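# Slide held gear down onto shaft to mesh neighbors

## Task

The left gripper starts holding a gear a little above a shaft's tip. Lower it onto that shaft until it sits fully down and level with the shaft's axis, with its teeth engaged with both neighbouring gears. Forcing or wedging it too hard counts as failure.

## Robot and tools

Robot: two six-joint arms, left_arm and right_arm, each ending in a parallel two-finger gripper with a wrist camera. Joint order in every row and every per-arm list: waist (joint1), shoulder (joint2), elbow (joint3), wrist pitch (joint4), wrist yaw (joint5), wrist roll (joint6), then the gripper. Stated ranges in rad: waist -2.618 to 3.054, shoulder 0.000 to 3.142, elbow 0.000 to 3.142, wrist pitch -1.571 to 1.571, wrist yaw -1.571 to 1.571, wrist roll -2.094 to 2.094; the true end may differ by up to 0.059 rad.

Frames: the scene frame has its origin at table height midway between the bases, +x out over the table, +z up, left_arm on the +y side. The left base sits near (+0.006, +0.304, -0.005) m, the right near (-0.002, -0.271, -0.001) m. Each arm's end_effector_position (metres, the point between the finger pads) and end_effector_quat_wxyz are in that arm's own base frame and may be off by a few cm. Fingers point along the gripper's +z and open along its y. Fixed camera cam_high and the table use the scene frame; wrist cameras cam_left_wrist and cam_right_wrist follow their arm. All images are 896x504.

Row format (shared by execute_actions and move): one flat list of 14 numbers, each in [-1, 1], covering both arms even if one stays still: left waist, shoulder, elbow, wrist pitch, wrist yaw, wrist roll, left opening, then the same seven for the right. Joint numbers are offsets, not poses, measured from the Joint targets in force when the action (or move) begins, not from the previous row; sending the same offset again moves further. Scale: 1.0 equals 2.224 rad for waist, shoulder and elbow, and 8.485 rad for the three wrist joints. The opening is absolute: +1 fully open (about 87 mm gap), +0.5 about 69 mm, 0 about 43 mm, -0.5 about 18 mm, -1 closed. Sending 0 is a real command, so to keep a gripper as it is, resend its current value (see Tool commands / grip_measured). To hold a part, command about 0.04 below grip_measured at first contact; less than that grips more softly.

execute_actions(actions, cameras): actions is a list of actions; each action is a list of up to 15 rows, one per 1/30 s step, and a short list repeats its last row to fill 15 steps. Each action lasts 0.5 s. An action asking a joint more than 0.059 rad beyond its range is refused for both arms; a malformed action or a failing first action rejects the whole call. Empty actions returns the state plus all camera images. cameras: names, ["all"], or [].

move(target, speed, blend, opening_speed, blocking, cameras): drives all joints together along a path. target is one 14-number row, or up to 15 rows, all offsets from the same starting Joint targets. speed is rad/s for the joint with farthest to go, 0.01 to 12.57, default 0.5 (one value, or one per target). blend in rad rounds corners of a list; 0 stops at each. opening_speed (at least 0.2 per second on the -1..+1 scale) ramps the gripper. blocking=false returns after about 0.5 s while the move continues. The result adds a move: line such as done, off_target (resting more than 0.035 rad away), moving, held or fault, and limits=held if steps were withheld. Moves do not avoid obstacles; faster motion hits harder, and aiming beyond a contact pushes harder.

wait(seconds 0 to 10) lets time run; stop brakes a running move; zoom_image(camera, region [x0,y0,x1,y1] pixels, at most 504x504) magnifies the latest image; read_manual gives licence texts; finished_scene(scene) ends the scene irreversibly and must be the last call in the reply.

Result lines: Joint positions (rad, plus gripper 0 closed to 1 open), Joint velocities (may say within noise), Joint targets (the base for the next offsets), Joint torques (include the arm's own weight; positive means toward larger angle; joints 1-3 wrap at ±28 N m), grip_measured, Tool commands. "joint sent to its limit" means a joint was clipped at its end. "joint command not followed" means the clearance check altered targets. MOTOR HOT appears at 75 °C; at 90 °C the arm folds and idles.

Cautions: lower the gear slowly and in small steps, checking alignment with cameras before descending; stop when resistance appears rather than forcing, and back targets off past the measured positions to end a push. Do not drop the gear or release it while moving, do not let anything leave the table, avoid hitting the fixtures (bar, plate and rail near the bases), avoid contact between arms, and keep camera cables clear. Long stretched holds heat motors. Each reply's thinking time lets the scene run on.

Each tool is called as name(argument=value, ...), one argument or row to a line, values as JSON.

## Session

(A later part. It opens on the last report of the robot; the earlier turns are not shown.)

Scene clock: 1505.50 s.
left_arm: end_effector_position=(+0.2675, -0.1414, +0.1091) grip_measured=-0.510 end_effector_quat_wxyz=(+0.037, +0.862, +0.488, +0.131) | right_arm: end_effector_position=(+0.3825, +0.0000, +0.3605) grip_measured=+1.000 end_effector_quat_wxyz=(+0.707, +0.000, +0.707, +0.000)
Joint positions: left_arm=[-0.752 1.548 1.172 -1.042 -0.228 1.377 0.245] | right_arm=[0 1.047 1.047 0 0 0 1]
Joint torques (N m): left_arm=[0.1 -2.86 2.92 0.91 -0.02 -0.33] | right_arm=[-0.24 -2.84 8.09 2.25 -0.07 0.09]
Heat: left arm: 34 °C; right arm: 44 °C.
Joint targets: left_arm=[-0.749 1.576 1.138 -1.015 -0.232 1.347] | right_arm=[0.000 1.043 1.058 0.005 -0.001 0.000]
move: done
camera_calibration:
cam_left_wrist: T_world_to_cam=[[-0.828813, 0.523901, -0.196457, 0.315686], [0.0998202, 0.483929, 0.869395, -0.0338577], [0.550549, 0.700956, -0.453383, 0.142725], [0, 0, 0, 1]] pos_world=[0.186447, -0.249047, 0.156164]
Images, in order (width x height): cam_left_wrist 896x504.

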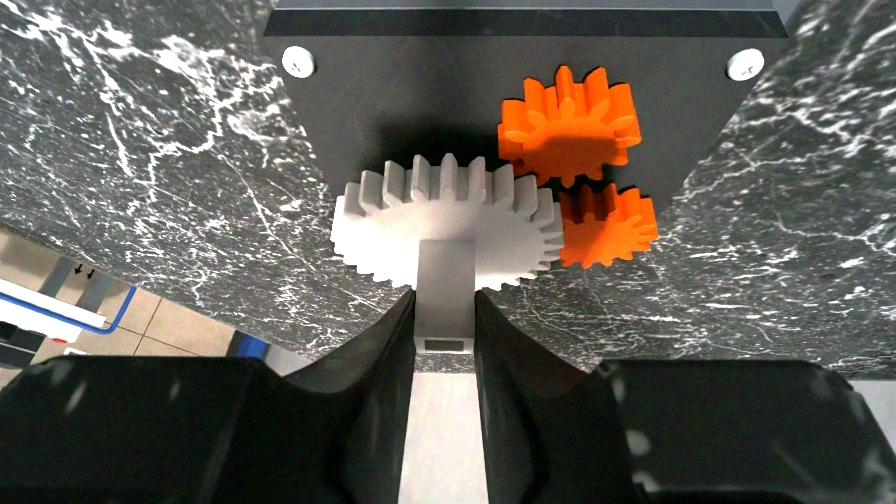

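move(
  target=[
    [0,0.0003,-0.001,0,0,-0.001,-1,0,0,0,0,0,0,1],
    [0,0.0006,-0.002,0,0,-0.002,-1,0,0,0,0,0,0,1],
  ],
  speed=0.05,
)

move(
  target=[
    [0,0.0003,0,0,0,0.0035,-1,0,0,0,0,0,0,1],
    [0,0.0003,0,0,0,0.0055,-1,0,0,0,0,0,0,1],
  ],
  speed=0.05,
)

move(
  target=[
    [0,-0.0003,0,0,0,0.0015,-1,0,0,0,0,0,0,1],
    [0,-0.0006,0,0,0,0.003,-1,0,0,0,0,0,0,1],
  ],
  speed=0.05,
  cameras=["cam_left_wrist"],
)

zoom_image(
  camera="cam_left_wrist",
  region=[480, 60, 670, 280],
)

Scene clock: 1515.57 s.
left_arm: end_effector_position=(+0.2672, -0.1414, +0.1090) grip_measured=-0.510 end_effector_quat_wxyz=(+0.038, +0.859, +0.493, +0.133) | right_arm: end_effector_position=(+0.3825, +0.0000, +0.3605) grip_measured=+1.000 end_effector_quat_wxyz=(+0.707, +0.000, +0.707, +0.000)
Joint positions: left_arm=[-0.755 1.548 1.171 -1.039 -0.233 1.364 0.245] | right_arm=[0 1.047 1.047 0 0 0 1]
Joint torques (N m): left_arm=[0.5 -2.84 2.66 0.93 0.05 -0.36] | right_arm=[-0.23 -2.84 8.1 2.25 -0.07 0.1]
Heat: left arm: 33 °C; right arm: 44 °C.
Joint targets: left_arm=[-0.749 1.577 1.134 -1.015 -0.232 1.330] | right_arm=[0.000 1.043 1.058 0.005 -0.001 0.000]
move: off_target (left_arm); left_arm: the elbow is farthest, 0.037 rad from its target

Scene clock: 1516.97 s.
left_arm: end_effector_position=(+0.2675, -0.1416, +0.1091) grip_measured=-0.510 end_effector_quat_wxyz=(+0.038, +0.861, +0.489, +0.133) | right_arm: end_effector_position=(+0.3825, +0.0000, +0.3605) grip_measured=+1.000 end_effector_quat_wxyz=(+0.707, +0.000, +0.707, +0.000)
Joint positions: left_arm=[-0.755 1.548 1.171 -1.039 -0.233 1.371 0.245] | right_arm=[0 1.047 1.047 0 0 0 1]
Joint torques (N m): left_arm=[0.44 -2.71 2.62 0.9 0.04 0.03] | right_arm=[-0.24 -2.84 8.1 2.25 -0.07 0.09]
Heat: left arm: 33 °C; right arm: 44 °C.
Joint targets: left_arm=[-0.749 1.578 1.134 -1.015 -0.232 1.377] | right_arm=[0.000 1.043 1.058 0.005 -0.001 0.000]
move: off_target (left_arm); left_arm: the elbow is farthest, 0.037 rad from its target

Scene clock: 1518.33 s.
left_arm: end_effector_position=(+0.2681, -0.1419, +0.1091) grip_measured=-0.510 end_effector_quat_wxyz=(+0.036, +0.866, +0.480, +0.134) | right_arm: end_effector_position=(+0.3825, +0.0000, +0.3605) grip_measured=+1.000 end_effector_quat_wxyz=(+0.707, +0.000, +0.707, +0.000)
Joint positions: left_arm=[-0.755 1.548 1.17 -1.039 -0.233 1.393 0.245] | right_arm=[0 1.047 1.047 0 0 0 1]
Joint torques (N m): left_arm=[0.38 -2.92 2.73 0.9 0.05 0.04] | right_arm=[-0.24 -2.84 8.12 2.25 -0.07 0.09]
Heat: left arm: 33 °C; right arm: 44 °C.
Joint targets: left_arm=[-0.749 1.577 1.134 -1.015 -0.232 1.402] | right_arm=[0.000 1.043 1.058 0.005 -0.001 0.000]
move: off_target (left_arm); left_arm: the elbow is farthest, 0.036 rad from its target
camera_calibration:
cam_left_wrist: T_world_to_cam=[[-0.818701, 0.540277, -0.194497, 0.315974], [0.106254, 0.475404, 0.873328, -0.036944], [0.564304, 0.694328, -0.44662, 0.137385], [0, 0, 0, 1]] pos_world=[0.185087, -0.248541, 0.155079]
Images, in order (width x height): cam_left_wrist 896x504.

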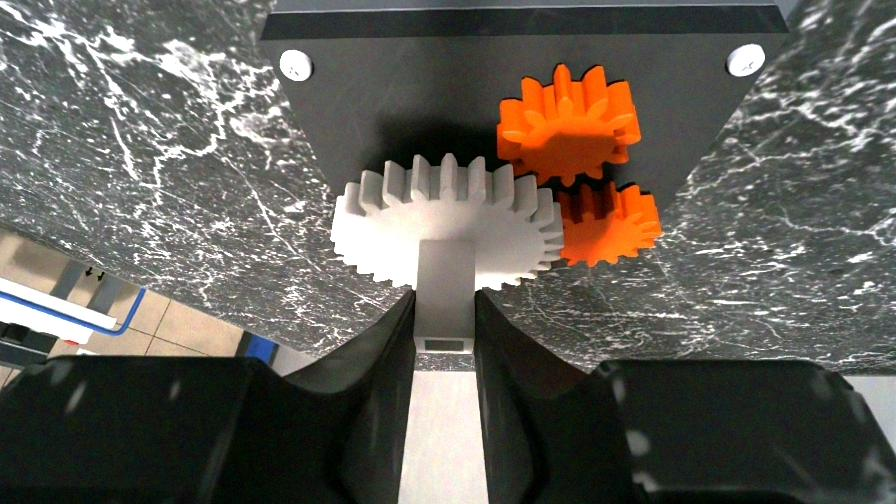

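Scaled by 2.291 from the camera's 896x504 image, which has a finer 1280x720 frame.

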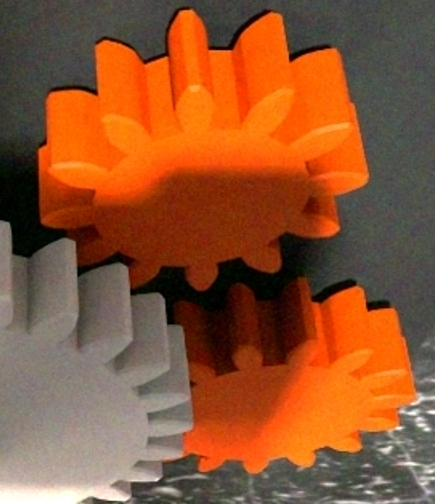

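zoom_image(
  camera="cam_left_wrist",
  region=[490, 145, 550, 195],
)

zoom_image(
  camera="cam_left_wrist",
  region=[530, 180, 620, 275],
)

Scaled by 8.400 from the camera's 896x504 image, which has a finer 1280x720 frame.

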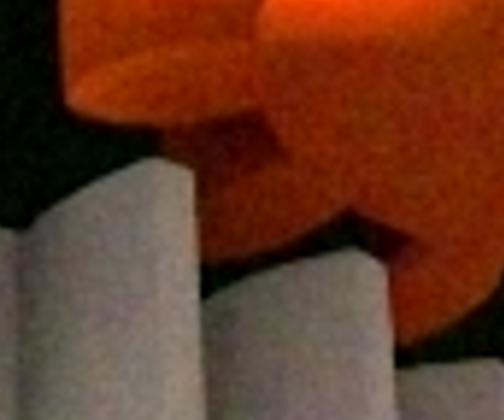

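Scaled by 5.305 from the camera's 896x504 image, which has a finer 1280x720 frame.

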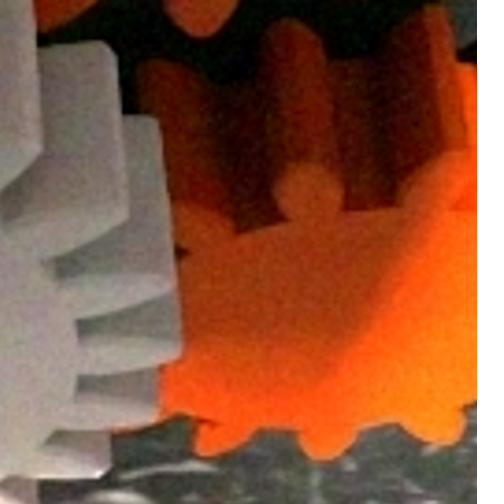

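move(
  target=[
    [0.0018,-0.001,0.002,0,0,-0.006,-1,0,0,0,0,0,0,1],
    [0.0018,0.001,0.002,0,0,-0.0094,-1,0,0,0,0,0,0,1],
    [0.0018,-0.021,0.040,-0.0086,0,-0.0094,-1,0,0,0,0,0,0,1],
  ],
  speed=0.08,
  cameras=["cam_left_wrist"],
)

zoom_image(
  camera="cam_left_wrist",
  region=[550, 170, 670, 280],
)

Scene clock: 1567.63 s.
left_arm: end_effector_position=(+0.2672, -0.1416, +0.1160) grip_measured=-0.510 end_effector_quat_wxyz=(+0.041, +0.852, +0.505, +0.133) | right_arm: end_effector_position=(+0.3825, +0.0000, +0.3605) grip_measured=+1.000 end_effector_quat_wxyz=(+0.707, +0.000, +0.707, +0.000)
Joint positions: left_arm=[-0.755 1.548 1.199 -1.066 -0.233 1.336 0.245] | right_arm=[0 1.047 1.047 0 0 0 1]
Joint torques (N m): left_arm=[0.72 -6.54 7.46 0.46 0.03 -0.17] | right_arm=[-0.24 -2.84 8.1 2.25 -0.07 0.1]
Heat: left arm: 32 °C; right arm: 44 °C.
Joint targets: left_arm=[-0.745 1.530 1.223 -1.087 -0.232 1.323] | right_arm=[0.000 1.043 1.058 0.005 -0.001 0.000]
move: done
camera_calibration:
cam_left_wrist: T_world_to_cam=[[-0.846126, 0.490812, -0.207783, 0.318261], [0.0744312, 0.494842, 0.865789, -0.0310363], [0.527759, 0.717102, -0.455231, 0.154775], [0, 0, 0, 1]] pos_world=[0.189915, -0.251837, 0.163458]
Images, in order (width x height): cam_left_wrist 896x504.

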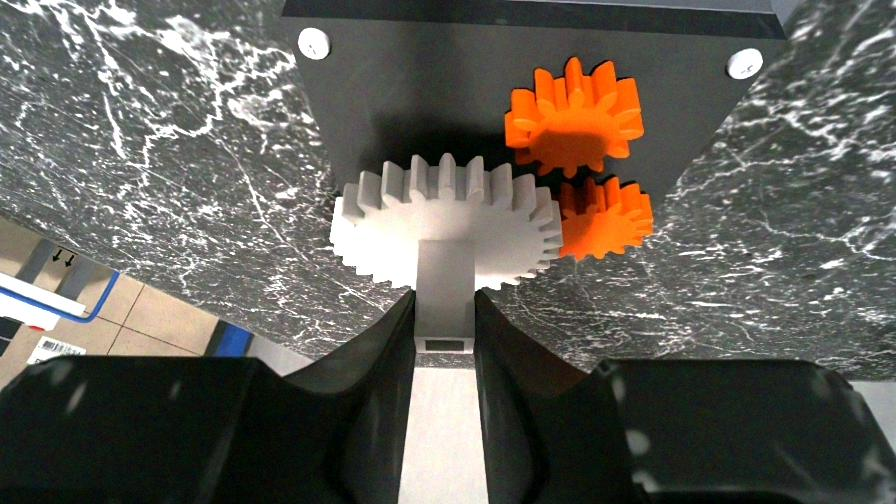

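Scaled by 4.200 from the camera's 896x504 image, which has a finer 1280x720 frame.

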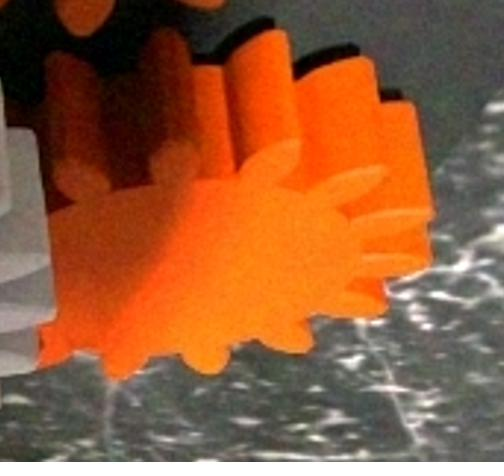

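move(
  target=[
    [-0.0005,-0.003,0,0,0,0.0077,-1,0,0,0,0,0,0,1],
    [-0.0005,0.014,-0.032,0.0085,0,0.0077,-1,0,0,0,0,0,0,1],
  ],
  speed=0.08,
  cameras=["cam_left_wrist"],
)

zoom_image(
  camera="cam_left_wrist",
  region=[550, 170, 670, 280],
)

zoom_image(
  camera="cam_left_wrist",
  region=[490, 145, 550, 195],
)

Scene clock: 1577.57 s.
left_arm: end_effector_position=(+0.2715, -0.1397, +0.1151) grip_measured=-0.510 end_effector_quat_wxyz=(+0.037, +0.859, +0.490, +0.146) | right_arm: end_effector_position=(+0.3825, +0.0000, +0.3605) grip_measured=+1.000 end_effector_quat_wxyz=(+0.707, +0.000, +0.707, +0.000)
Joint positions: left_arm=[-0.755 1.548 1.186 -1.048 -0.258 1.371 0.245] | right_arm=[0 1.047 1.047 0 0 0 1]
Joint torques (N m): left_arm=[0.61 -4.04 3.03 1 0.31 0.15] | right_arm=[-0.24 -2.82 8.1 2.25 -0.07 0.09]
Heat: left arm: 33 °C; right arm: 44 °C.
Joint targets: left_arm=[-0.746 1.561 1.152 -1.015 -0.232 1.388] | right_arm=[0.000 1.043 1.058 0.005 -0.001 0.000]
move: done
camera_calibration:
cam_left_wrist: T_world_to_cam=[[-0.827166, 0.521181, -0.210159, 0.320068], [0.0734241, 0.471004, 0.87907, -0.0359973], [0.55714, 0.711707, -0.427866, 0.138856], [0, 0, 0, 1]] pos_world=[0.19003, -0.248683, 0.158321]
Images, in order (width x height): cam_left_wrist 896x504.

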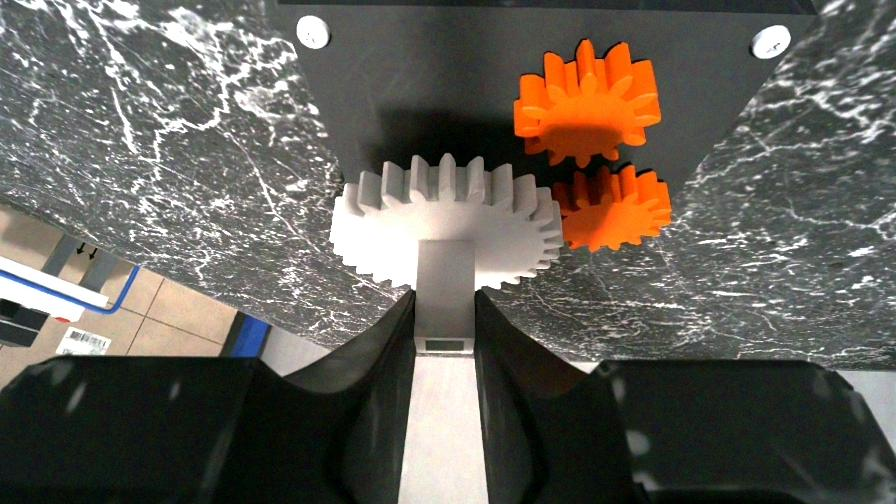

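Scaled by 4.200 from the camera's 896x504 image, which has a finer 1280x720 frame.

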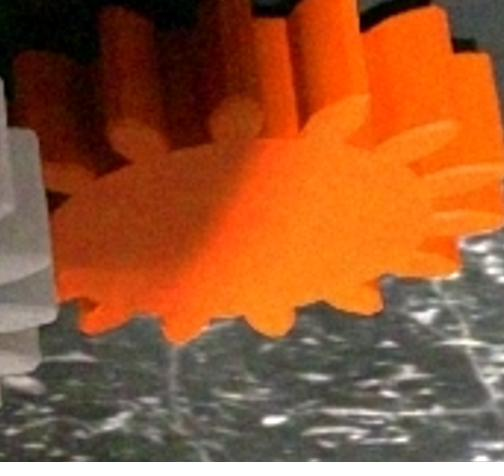

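Scaled by 8.400 from the camera's 896x504 image, which has a finer 1280x720 frame.

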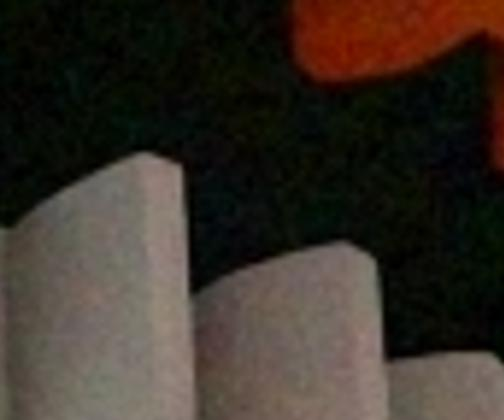

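move(
  target=[
    [0,-0.019,0.036,-0.0095,0,0,-1,0,0,0,0,0,0,1],
  ],
  speed=0.08,
  cameras=["cam_left_wrist"],
)

zoom_image(
  camera="cam_left_wrist",
  region=[320, 60, 570, 310],
)

Scene clock: 1585.63 s.
left_arm: end_effector_position=(+0.2691, -0.1422, +0.1193) grip_measured=-0.510 end_effector_quat_wxyz=(+0.039, +0.861, +0.489, +0.136) | right_arm: end_effector_position=(+0.3825, +0.0000, +0.3605) grip_measured=+1.000 end_effector_quat_wxyz=(+0.707, +0.000, +0.707, +0.000)
Joint positions: left_arm=[-0.755 1.547 1.209 -1.075 -0.236 1.372 0.245] | right_arm=[0 1.047 1.047 0 0 0 1]
Joint torques (N m): left_arm=[0.73 -7.39 7.43 0.47 0.09 0.13] | right_arm=[-0.24 -2.84 8.1 2.25 -0.07 0.09]
Heat: left arm: 33 °C; right arm: 44 °C.
Joint targets: left_arm=[-0.746 1.519 1.232 -1.096 -0.232 1.388] | right_arm=[0.000 1.043 1.058 0.005 -0.001 0.000]
move: done
camera_calibration:
cam_left_wrist: T_world_to_cam=[[-0.828656, 0.521448, -0.203521, 0.319932], [0.0898041, 0.482724, 0.871156, -0.0402424], [0.552507, 0.703612, -0.446841, 0.146153], [0, 0, 0, 1]] pos_world=[0.187977, -0.250237, 0.165478]
Images, in order (width x height): cam_left_wrist 896x504.

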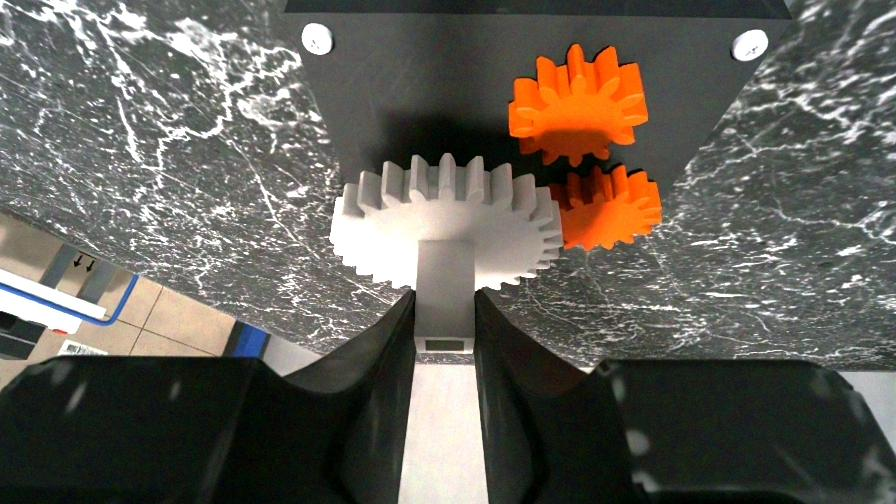

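Scaled by 2.016 from the camera's 896x504 image, which has a finer 1280x720 frame.

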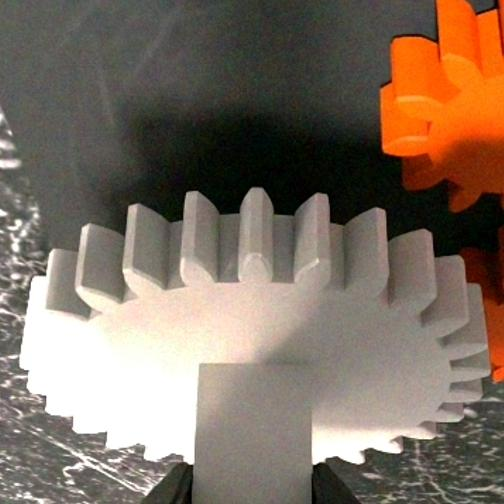

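move(
  target=[
    [0,-0.0063,0,0,0,0,-1,0,0,0,0,0,0,1],
  ],
  speed=0.08,
)

Scene clock: 1594.00 s.
left_arm: end_effector_position=(+0.2689, -0.1420, +0.1215) grip_measured=-0.510 end_effector_quat_wxyz=(+0.042, +0.860, +0.490, +0.137) | right_arm: end_effector_position=(+0.3825, +0.0000, +0.3605) grip_measured=+1.000 end_effector_quat_wxyz=(+0.707, +0.000, +0.707, +0.000)
Joint positions: left_arm=[-0.755 1.539 1.209 -1.076 -0.236 1.372 0.245] | right_arm=[0 1.047 1.047 0 0 0 1]
Joint torques (N m): left_arm=[0.64 -7.72 7.41 0.49 0.09 0.13] | right_arm=[-0.24 -2.84 8.12 2.25 -0.07 0.09]
Heat: left arm: 34 °C; right arm: 44 °C.
Joint targets: left_arm=[-0.746 1.505 1.232 -1.096 -0.232 1.388] | right_arm=[0.000 1.043 1.058 0.005 -0.001 0.000]
move: done

move(
  target=[
    [0,0,0,-0.0017,0,0,-1,0,0,0,0,0,0,1],
  ],
  speed=0.08,
)

Scene clock: 1610.10 s.
left_arm: end_effector_position=(+0.2666, -0.1399, +0.1211) grip_measured=-0.510 end_effector_quat_wxyz=(+0.036, +0.861, +0.489, +0.135) | right_arm: end_effector_position=(+0.3825, +0.0000, +0.3605) grip_measured=+1.000 end_effector_quat_wxyz=(+0.707, +0.000, +0.707, +0.000)
Joint positions: left_arm=[-0.755 1.539 1.209 -1.089 -0.236 1.372 0.245] | right_arm=[0 1.047 1.047 0 0 0 1]
Joint torques (N m): left_arm=[0.62 -7.76 7.46 0.42 0.07 0.14] | right_arm=[-0.24 -2.84 8.1 2.25 -0.07 0.09]
Heat: left arm: 36 °C; right arm: 44 °C.
Joint targets: left_arm=[-0.746 1.505 1.232 -1.110 -0.232 1.388] | right_arm=[0.000 1.043 1.058 0.005 -0.001 0.000]
move: done

move(
  target=[
    [0.0045,0,0,0,0.0024,0,-1,0,0,0,0,0,0,1],
    [0.0045,0.0225,-0.0216,0.0061,0.0024,0,-1,0,0,0,0,0,0,1],
  ],
  speed=0.08,
)

Scene clock: 1619.07 s.
left_arm: end_effector_position=(+0.2663, -0.1407, +0.1156) grip_measured=-0.510 end_effector_quat_wxyz=(+0.041, +0.860, +0.493, +0.126) | right_arm: end_effector_position=(+0.3825, +0.0000, +0.3605) grip_measured=+1.000 end_effector_quat_wxyz=(+0.707, +0.000, +0.707, +0.000)
Joint positions: left_arm=[-0.746 1.539 1.193 -1.068 -0.216 1.372 0.245] | right_arm=[0 1.047 1.047 0 0 0 1]
Joint torques (N m): left_arm=[0.77 -3.86 4.86 0.77 0.11 0.14] | right_arm=[-0.24 -2.84 8.1 2.25 -0.07 0.1]
Heat: left arm: 37 °C; right arm: 44 °C.
Joint targets: left_arm=[-0.736 1.555 1.184 -1.059 -0.211 1.388] | right_arm=[0.000 1.043 1.058 0.005 -0.001 0.000]
move: done

move(
  target=[
    [0,0.005,-0.007,0.0026,0,0,-1,0,0,0,0,0,0,1],
  ],
  speed=0.05,
  cameras=["cam_left_wrist"],
)

zoom_image(
  camera="cam_left_wrist",
  region=[480, 60, 670, 280],
)

Scene clock: 1624.80 s.
left_arm: end_effector_position=(+0.2671, -0.1414, +0.1102) grip_measured=-0.510 end_effector_quat_wxyz=(+0.038, +0.861, +0.492, +0.125) | right_arm: end_effector_position=(+0.3825, +0.0000, +0.3605) grip_measured=+1.000 end_effector_quat_wxyz=(+0.707, +0.000, +0.707, +0.000)
Joint positions: left_arm=[-0.746 1.549 1.182 -1.052 -0.216 1.373 0.245] | right_arm=[0 1.047 1.047 0 0 0 1]
Joint torques (N m): left_arm=[0.8 -3.74 4.48 0.81 0.09 0.14] | right_arm=[-0.24 -2.84 8.09 2.25 -0.07 0.09]
Heat: left arm: 36 °C; right arm: 44 °C.
Joint targets: left_arm=[-0.736 1.566 1.168 -1.037 -0.211 1.388] | right_arm=[0.000 1.043 1.058 0.005 -0.001 0.000]
move: done
camera_calibration:
cam_left_wrist: T_world_to_cam=[[-0.834416, 0.515994, -0.193648, 0.315741], [0.103549, 0.491883, 0.864482, -0.0341358], [0.54132, 0.701286, -0.463866, 0.147215], [0, 0, 0, 1]] pos_world=[0.187304, -0.249369, 0.15894]
Images, in order (width x height): cam_left_wrist 896x504.

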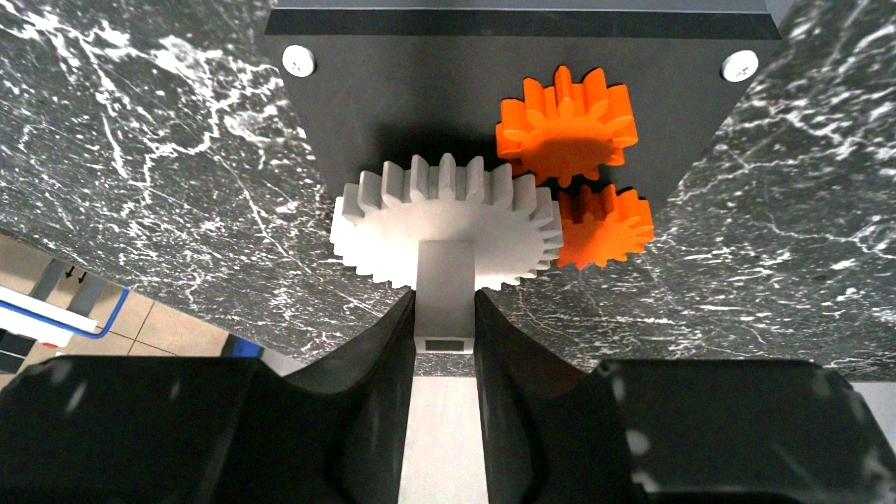

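Scaled by 2.291 from the camera's 896x504 image, which has a finer 1280x720 frame.

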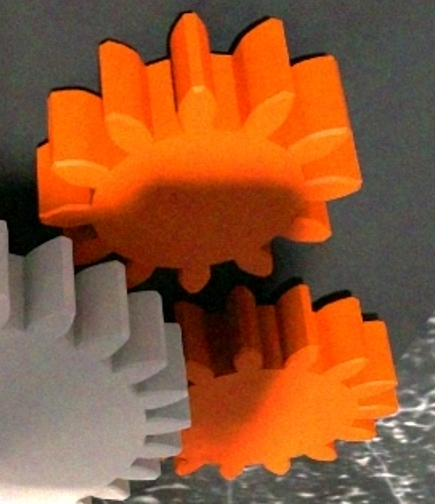

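move(
  target=[
    [0,0.002,-0.005,0.002,0,0,-1,0,0,0,0,0,0,1],
  ],
  speed=0.04,
)

zoom_image(
  camera="cam_left_wrist",
  region=[490, 145, 550, 195],
)

Scene clock: 1634.13 s.
left_arm: end_effector_position=(+0.2674, -0.1416, +0.1097) grip_measured=-0.510 end_effector_quat_wxyz=(+0.039, +0.861, +0.491, +0.126) | right_arm: end_effector_position=(+0.3825, +0.0000, +0.3605) grip_measured=+1.000 end_effector_quat_wxyz=(+0.707, +0.000, +0.707, +0.000)
Joint positions: left_arm=[-0.746 1.549 1.179 -1.048 -0.217 1.375 0.245] | right_arm=[0 1.047 1.047 0 0 0 1]
Joint torques (N m): left_arm=[0.8 -3.41 3.86 0.93 0.1 0.09] | right_arm=[-0.24 -2.84 8.09 2.25 -0.06 0.1]
Heat: left arm: 35 °C; right arm: 44 °C.
Joint targets: left_arm=[-0.736 1.571 1.157 -1.020 -0.211 1.388] | right_arm=[0.000 1.043 1.058 0.005 -0.001 0.000]
move: done

Scaled by 8.400 from the camera's 896x504 image, which has a finer 1280x720 frame.
This view is cut from an older image: the scene may have changed since it was taken.

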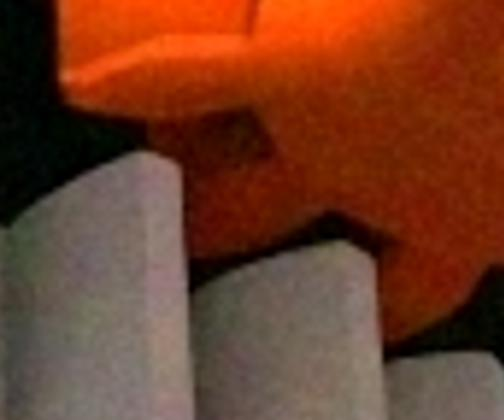

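move(
  target=[
    [0,0.002,-0.003,0.0007,0,0,-1,0,0,0,0,0,0,1],
    [0,0.002,-0.003,0.0007,0,0.0008,-1,0,0,0,0,0,0,1],
    [0,0.002,-0.003,0.0007,0,-0.0032,-1,0,0,0,0,0,0,1],
    [0,0.002,-0.003,0.0007,0,-0.0046,-1,0,0,0,0,0,0,1],
  ],
  speed=0.04,
)

Scene clock: 1643.30 s.
left_arm: end_effector_position=(+0.2676, -0.1416, +0.1093) grip_measured=-0.510 end_effector_quat_wxyz=(+0.039, +0.861, +0.491, +0.127) | right_arm: end_effector_position=(+0.3825, +0.0000, +0.3605) grip_measured=+1.000 end_effector_quat_wxyz=(+0.707, +0.000, +0.707, +0.000)
Joint positions: left_arm=[-0.746 1.549 1.177 -1.045 -0.218 1.375 0.245] | right_arm=[0 1.047 1.047 0 0 0 1]
Joint torques (N m): left_arm=[0.77 -3.11 3.48 0.96 0.12 -0.32] | right_arm=[-0.24 -2.84 8.1 2.25 -0.07 0.09]
Heat: left arm: 35 °C; right arm: 44 °C.
Joint targets: left_arm=[-0.736 1.575 1.150 -1.014 -0.211 1.349] | right_arm=[0.000 1.043 1.058 0.005 -0.001 0.000]
move: done

move(
  target=[0,0.0005,-0.001,0,0,-0.001,-1,0,0,0,0,0,0,1],
  speed=0.04,
)

move(
  target=[0,0.0005,-0.001,0,0,-0.001,-1,0,0,0,0,0,0,1],
  speed=0.04,
  cameras=["cam_left_wrist"],
)

zoom_image(
  camera="cam_left_wrist",
  region=[490, 145, 550, 195],
)

zoom_image(
  camera="cam_left_wrist",
  region=[480, 60, 670, 280],
)

Scene clock: 1650.70 s.
left_arm: end_effector_position=(+0.2675, -0.1415, +0.1093) grip_measured=-0.510 end_effector_quat_wxyz=(+0.040, +0.859, +0.494, +0.127) | right_arm: end_effector_position=(+0.3825, +0.0000, +0.3605) grip_measured=+1.000 end_effector_quat_wxyz=(+0.707, +0.000, +0.707, +0.000)
Joint positions: left_arm=[-0.746 1.549 1.177 -1.044 -0.218 1.368 0.245] | right_arm=[0 1.047 1.047 0 0 0 1]
Joint torques (N m): left_arm=[0.76 -3 3.21 0.96 0.12 -0.32] | right_arm=[-0.24 -2.84 8.1 2.25 -0.07 0.09]
Heat: left arm: 34 °C; right arm: 44 °C.
Joint targets: left_arm=[-0.736 1.576 1.148 -1.014 -0.211 1.340] | right_arm=[0.000 1.043 1.058 0.005 -0.001 0.000]
move: done

Scene clock: 1651.40 s.
left_arm: end_effector_position=(+0.2674, -0.1414, +0.1093) grip_measured=-0.510 end_effector_quat_wxyz=(+0.041, +0.857, +0.498, +0.127) | right_arm: end_effector_position=(+0.3825, +0.0000, +0.3605) grip_measured=+1.000 end_effector_quat_wxyz=(+0.707, +0.000, +0.707, +0.000)
Joint positions: left_arm=[-0.746 1.549 1.177 -1.044 -0.218 1.36 0.245] | right_arm=[0 1.047 1.047 0 0 0 1]
Joint torques (N m): left_arm=[0.83 -2.99 3.12 0.95 0.1 -0.33] | right_arm=[-0.24 -2.84 8.1 2.25 -0.07 0.09]
Heat: left arm: 34 °C; right arm: 44 °C.
Joint targets: left_arm=[-0.736 1.577 1.146 -1.014 -0.211 1.332] | right_arm=[0.000 1.043 1.058 0.005 -0.001 0.000]
move: done
camera_calibration:
cam_left_wrist: T_world_to_cam=[[-0.839635, 0.505036, -0.19988, 0.316324], [0.093272, 0.4966, 0.862953, -0.0297959], [0.535083, 0.705922, -0.464068, 0.1489], [0, 0, 0, 1]] pos_world=[0.188702, -0.250071, 0.158039]
Images, in order (width x height): cam_left_wrist 896x504.

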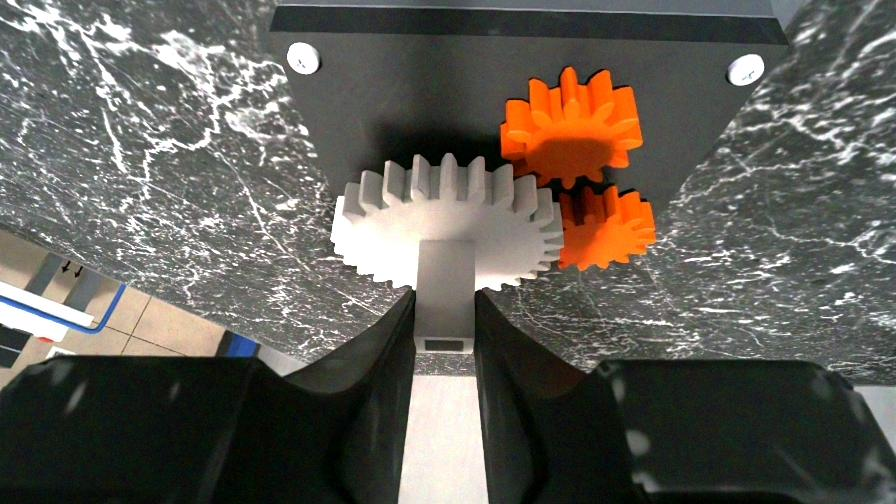

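Scaled by 8.400 from the camera's 896x504 image, which has a finer 1280x720 frame.

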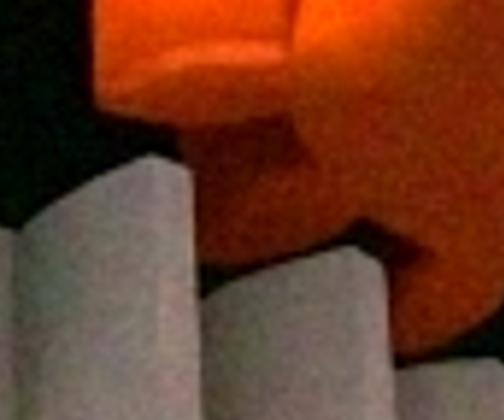

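Scaled by 2.291 from the camera's 896x504 image, which has a finer 1280x720 frame.

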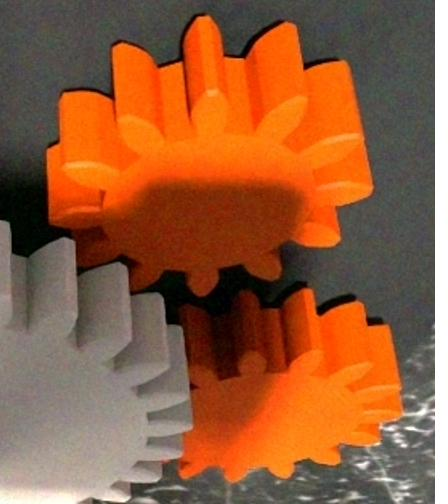

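move(
  target=[0,0.0005,0,0,0,-0.0015,-1,0,0,0,0,0,0,1],
  speed=0.04,
)

move(
  target=[0,0.0005,0,0,0,-0.0012,-1,0,0,0,0,0,0,1],
  speed=0.04,
  cameras=["cam_left_wrist"],
)

zoom_image(
  camera="cam_left_wrist",
  region=[490, 145, 550, 195],
)

zoom_image(
  camera="cam_left_wrist",
  region=[530, 180, 620, 275],
)

Scene clock: 1665.37 s.
left_arm: end_effector_position=(+0.2673, -0.1413, +0.1092) grip_measured=-0.510 end_effector_quat_wxyz=(+0.042, +0.854, +0.502, +0.127) | right_arm: end_effector_position=(+0.3825, +0.0000, +0.3605) grip_measured=+1.000 end_effector_quat_wxyz=(+0.707, +0.000, +0.707, +0.000)
Joint positions: left_arm=[-0.746 1.549 1.177 -1.042 -0.219 1.349 0.245] | right_arm=[0 1.047 1.047 0 0 0 1]
Joint torques (N m): left_arm=[0.87 -2.89 3.11 0.94 0.15 -0.35] | right_arm=[-0.25 -2.84 8.1 2.25 -0.07 0.1]
Heat: left arm: 33 °C; right arm: 44 °C.
Joint targets: left_arm=[-0.736 1.578 1.146 -1.014 -0.211 1.319] | right_arm=[0.000 1.043 1.058 0.005 -0.001 0.000]
move: done

Scene clock: 1666.07 s.
left_arm: end_effector_position=(+0.2673, -0.1412, +0.1093) grip_measured=-0.510 end_effector_quat_wxyz=(+0.043, +0.852, +0.506, +0.127) | right_arm: end_effector_position=(+0.3825, +0.0000, +0.3605) grip_measured=+1.000 end_effector_quat_wxyz=(+0.707, +0.000, +0.707, +0.000)
Joint positions: left_arm=[-0.746 1.549 1.177 -1.041 -0.22 1.341 0.245] | right_arm=[0 1.047 1.047 0 0 0 1]
Joint torques (N m): left_arm=[0.81 -2.8 3.11 0.94 0.14 -0.37] | right_arm=[-0.24 -2.84 8.12 2.25 -0.06 0.09]
Heat: left arm: 33 °C; right arm: 44 °C.
Joint targets: left_arm=[-0.736 1.579 1.146 -1.014 -0.211 1.309] | right_arm=[0.000 1.043 1.058 0.005 -0.001 0.000]
move: done
camera_calibration:
cam_left_wrist: T_world_to_cam=[[-0.848493, 0.487539, -0.205829, 0.316621], [0.0805014, 0.503321, 0.860342, -0.025186], [0.523048, 0.713425, -0.466312, 0.153321], [0, 0, 0, 1]] pos_world=[0.190484, -0.251071, 0.158333]
Images, in order (width x height): cam_left_wrist 896x504.

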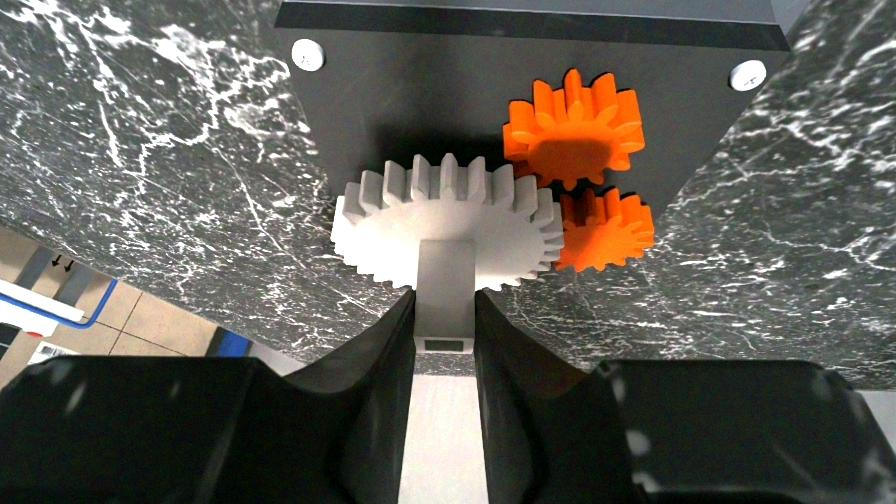

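Scaled by 8.400 from the camera's 896x504 image, which has a finer 1280x720 frame.

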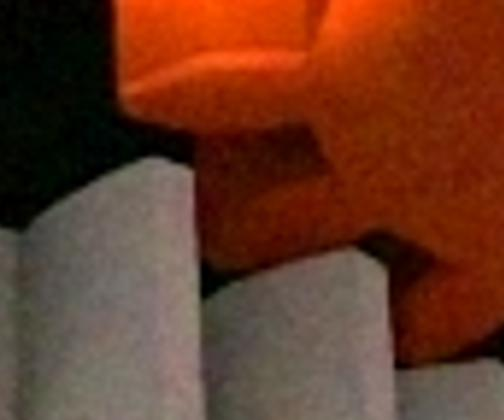

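Scaled by 5.305 from the camera's 896x504 image, which has a finer 1280x720 frame.

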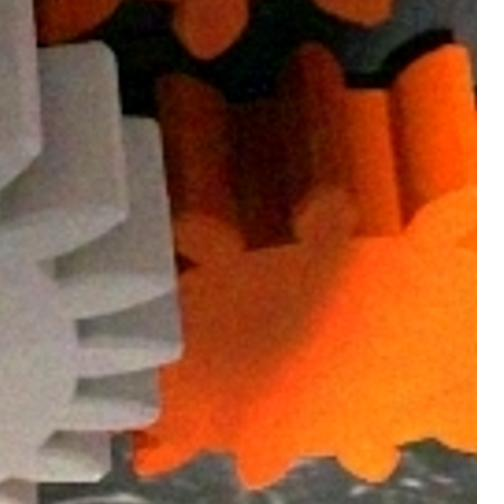

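move(
  target=[0,0.0005,0,0,0,-0.0009,-1,0,0,0,0,0,0,1],
  speed=0.04,
)

move(
  target=[0,0.0005,0,0,0,-0.0009,-1,0,0,0,0,0,0,1],
  speed=0.04,
)

move(
  target=[0,0.0005,0,0,0,-0.0009,-1,0,0,0,0,0,0,1],
  speed=0.04,
  cameras=["cam_left_wrist"],
)

zoom_image(
  camera="cam_left_wrist",
  region=[490, 145, 550, 195],
)

zoom_image(
  camera="cam_left_wrist",
  region=[530, 180, 620, 275],
)

Scene clock: 1673.10 s.
left_arm: end_effector_position=(+0.2672, -0.1411, +0.1093) grip_measured=-0.510 end_effector_quat_wxyz=(+0.044, +0.850, +0.509, +0.127) | right_arm: end_effector_position=(+0.3825, +0.0000, +0.3605) grip_measured=+1.000 end_effector_quat_wxyz=(+0.707, +0.000, +0.707, +0.000)
Joint positions: left_arm=[-0.746 1.549 1.177 -1.041 -0.22 1.334 0.245] | right_arm=[0 1.047 1.047 0 0 0 1]
Joint torques (N m): left_arm=[0.83 -2.7 3.06 0.91 0.16 -0.36] | right_arm=[-0.24 -2.84 8.1 2.25 -0.06 0.09]
Heat: left arm: 33 °C; right arm: 44 °C.
Joint targets: left_arm=[-0.736 1.581 1.146 -1.014 -0.211 1.302] | right_arm=[0.000 1.043 1.058 0.005 -0.001 0.000]
move: done

Scene clock: 1673.80 s.
left_arm: end_effector_position=(+0.2671, -0.1411, +0.1092) grip_measured=-0.510 end_effector_quat_wxyz=(+0.044, +0.848, +0.512, +0.128) | right_arm: end_effector_position=(+0.3825, +0.0000, +0.3605) grip_measured=+1.000 end_effector_quat_wxyz=(+0.707, +0.000, +0.707, +0.000)
Joint positions: left_arm=[-0.746 1.549 1.177 -1.04 -0.22 1.327 0.245] | right_arm=[0 1.047 1.047 0 0 0 1]
Joint torques (N m): left_arm=[0.81 -2.65 3.15 0.91 0.15 -0.38] | right_arm=[-0.24 -2.84 8.1 2.25 -0.07 0.09]
Heat: left arm: 33 °C; right arm: 44 °C.
Joint targets: left_arm=[-0.736 1.582 1.146 -1.014 -0.211 1.294] | right_arm=[0.000 1.043 1.058 0.005 -0.001 0.000]
move: done

Scene clock: 1674.50 s.
left_arm: end_effector_position=(+0.2670, -0.1410, +0.1092) grip_measured=-0.510 end_effector_quat_wxyz=(+0.045, +0.847, +0.515, +0.128) | right_arm: end_effector_position=(+0.3825, +0.0000, +0.3605) grip_measured=+1.000 end_effector_quat_wxyz=(+0.707, +0.000, +0.707, +0.000)
Joint positions: left_arm=[-0.746 1.549 1.177 -1.039 -0.221 1.32 0.245] | right_arm=[0 1.047 1.047 0 0 0 1]
Joint torques (N m): left_arm=[0.84 -2.58 3.06 0.92 0.15 -0.41] | right_arm=[-0.24 -2.84 8.1 2.25 -0.07 0.09]
Heat: left arm: 33 °C; right arm: 44 °C.
Joint targets: left_arm=[-0.736 1.583 1.146 -1.014 -0.211 1.286] | right_arm=[0.000 1.043 1.058 0.005 -0.001 0.000]
move: done
camera_calibration:
cam_left_wrist: T_world_to_cam=[[-0.857128, 0.469548, -0.211795, 0.31682], [0.0674313, 0.509912, 0.85758, -0.0205009], [0.510671, 0.720774, -0.468722, 0.157974], [0, 0, 0, 1]] pos_world=[0.192265, -0.252172, 0.158728]
Images, in order (width x height): cam_left_wrist 896x504.

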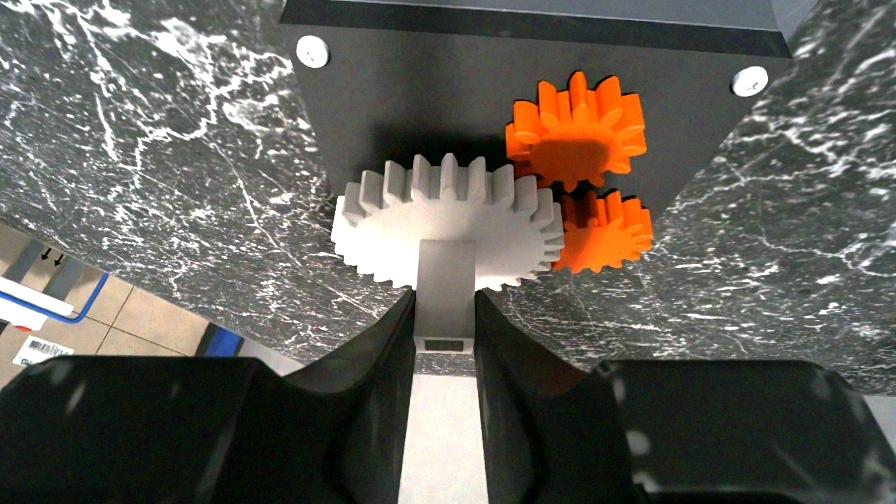

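Scaled by 8.400 from the camera's 896x504 image, which has a finer 1280x720 frame.

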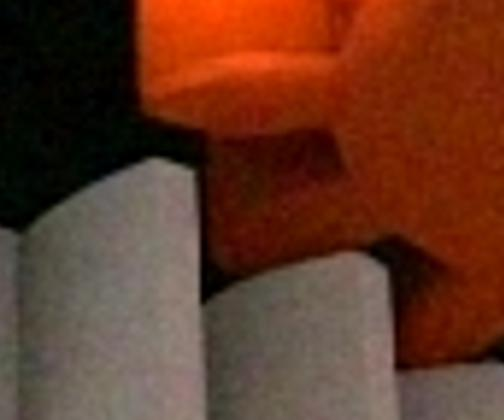

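Scaled by 5.305 from the camera's 896x504 image, which has a finer 1280x720 frame.

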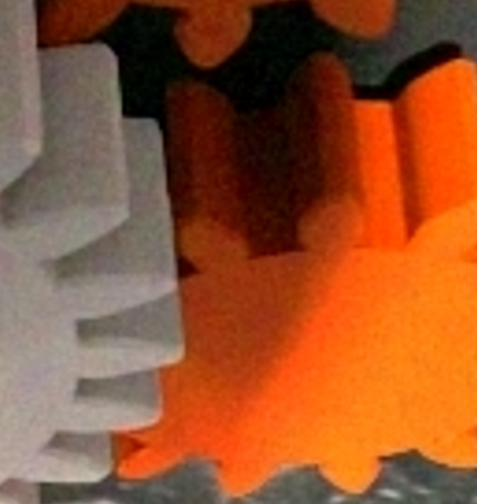

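move(
  target=[
    [0,-0.024,0.027,-0.006,0,0,-1,0,0,0,0,0,0,1],
    [0,-0.024,0.027,-0.006,0,0.0088,-1,0,0,0,0,0,0,1],
    [0,-0.003,0,0,0,0.0088,-1,0,0,0,0,0,0,1],
  ],
  speed=0.08,
  cameras=["cam_left_wrist"],
)

zoom_image(
  camera="cam_left_wrist",
  region=[490, 145, 550, 195],
)

zoom_image(
  camera="cam_left_wrist",
  region=[530, 180, 620, 275],
)

Scene clock: 1705.80 s.
left_arm: end_effector_position=(+0.2678, -0.1416, +0.1095) grip_measured=-0.510 end_effector_quat_wxyz=(+0.042, +0.855, +0.501, +0.128) | right_arm: end_effector_position=(+0.3825, +0.0000, +0.3605) grip_measured=+1.000 end_effector_quat_wxyz=(+0.707, +0.000, +0.707, +0.000)
Joint positions: left_arm=[-0.746 1.549 1.178 -1.041 -0.219 1.352 0.245] | right_arm=[0 1.047 1.047 0 0 0 1]
Joint torques (N m): left_arm=[0.77 -3.02 3.02 0.94 0.11 0.05] | right_arm=[-0.24 -2.84 8.1 2.25 -0.06 0.09]
Heat: left arm: 32 °C; right arm: 44 °C.
Joint targets: left_arm=[-0.736 1.576 1.146 -1.014 -0.211 1.361] | right_arm=[0.000 1.043 1.058 0.005 -0.001 0.000]
move: done
camera_calibration:
cam_left_wrist: T_world_to_cam=[[-0.842945, 0.49764, -0.204447, 0.317179], [0.0865011, 0.500432, 0.861444, -0.0274066], [0.531001, 0.708465, -0.464883, 0.150535], [0, 0, 0, 1]] pos_world=[0.189801, -0.250775, 0.158437]
Images, in order (width x height): cam_left_wrist 896x504.

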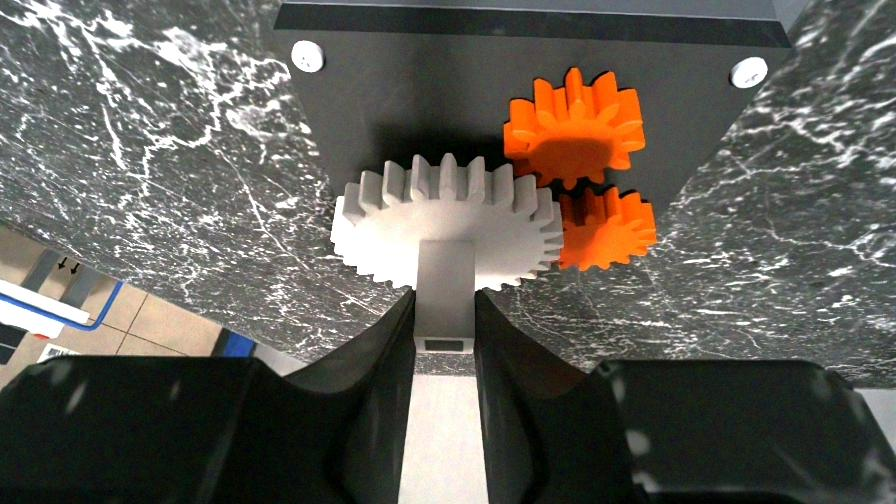

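Scaled by 8.400 from the camera's 896x504 image, which has a finer 1280x720 frame.

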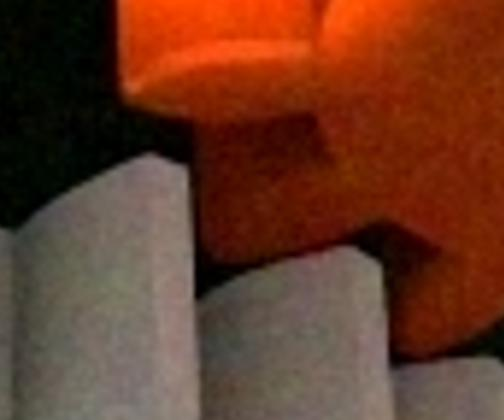

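Scaled by 5.305 from the camera's 896x504 image, which has a finer 1280x720 frame.

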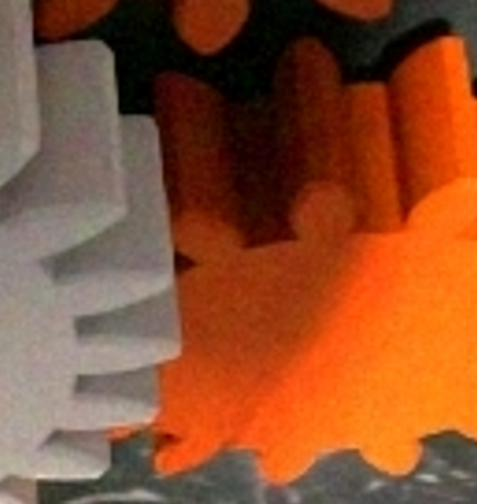

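move(
  target=[
    [0,-0.019,0.032,-0.0069,0,0,-1,0,0,0,0,0,0,1],
  ],
  speed=0.08,
)

Scene clock: 1741.30 s.
left_arm: end_effector_position=(+0.2678, -0.1422, +0.1129) grip_measured=-0.510 end_effector_quat_wxyz=(+0.043, +0.855, +0.501, +0.126) | right_arm: end_effector_position=(+0.3825, +0.0000, +0.3605) grip_measured=+1.000 end_effector_quat_wxyz=(+0.707, +0.000, +0.707, +0.000)
Joint positions: left_arm=[-0.746 1.549 1.192 -1.056 -0.217 1.353 0.245] | right_arm=[0 1.047 1.047 0 0 0 1]
Joint torques (N m): left_arm=[0.77 -6.3 7.47 0.52 0.11 0.04] | right_arm=[-0.25 -2.84 8.1 2.25 -0.07 0.1]
Heat: left arm: 32 °C; right arm: 44 °C.
Joint targets: left_arm=[-0.736 1.534 1.217 -1.072 -0.211 1.361] | right_arm=[0.000 1.043 1.058 0.005 -0.001 0.000]
move: done

move(
  target=[
    [0,0,0,-0.0008,0,0.0085,-1,0,0,0,0,0,0,1],
    [0,0.017,-0.030,0.006,0,0.0085,-1,0,0,0,0,0,0,1],
  ],
  speed=0.08,
  cameras=["cam_left_wrist"],
)

zoom_image(
  camera="cam_left_wrist",
  region=[480, 60, 670, 280],
)

zoom_image(
  camera="cam_left_wrist",
  region=[530, 180, 620, 275],
)

Scene clock: 1752.63 s.
left_arm: end_effector_position=(+0.2680, -0.1419, +0.1090) grip_measured=-0.510 end_effector_quat_wxyz=(+0.034, +0.872, +0.472, +0.126) | right_arm: end_effector_position=(+0.3825, +0.0000, +0.3605) grip_measured=+1.000 end_effector_quat_wxyz=(+0.707, +0.000, +0.707, +0.000)
Joint positions: left_arm=[-0.746 1.549 1.176 -1.049 -0.216 1.42 0.245] | right_arm=[0 1.047 1.047 0 0 0 1]
Joint torques (N m): left_arm=[0.8 -3.41 3.51 0.91 0.07 0.13] | right_arm=[-0.24 -2.84 8.1 2.25 -0.06 0.09]
Heat: left arm: 34 °C; right arm: 44 °C.
Joint targets: left_arm=[-0.736 1.572 1.150 -1.021 -0.211 1.433] | right_arm=[0.000 1.043 1.058 0.005 -0.001 0.000]
move: done
camera_calibration:
cam_left_wrist: T_world_to_cam=[[-0.811081, 0.555888, -0.182031, 0.314673], [0.130039, 0.474774, 0.870448, -0.043171], [0.570295, 0.682333, -0.457367, 0.135336], [0, 0, 0, 1]] pos_world=[0.183658, -0.246771, 0.156757]
Images, in order (width x height): cam_left_wrist 896x504.

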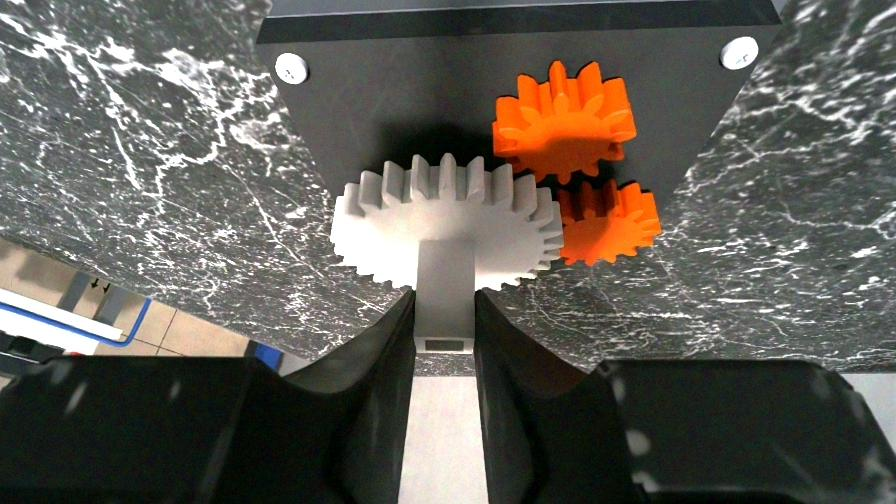

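Scaled by 2.291 from the camera's 896x504 image, which has a finer 1280x720 frame.

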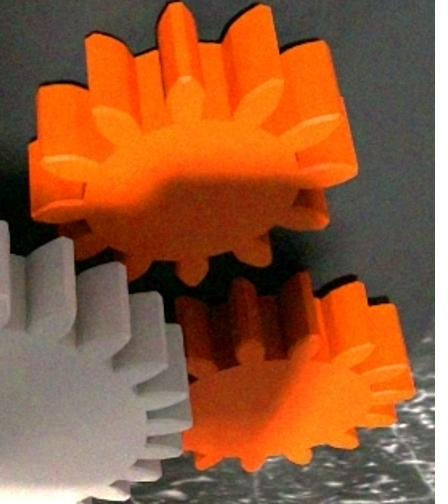

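Scaled by 5.305 from the camera's 896x504 image, which has a finer 1280x720 frame.

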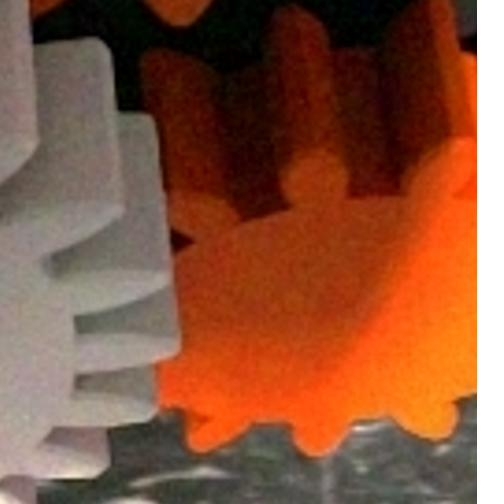

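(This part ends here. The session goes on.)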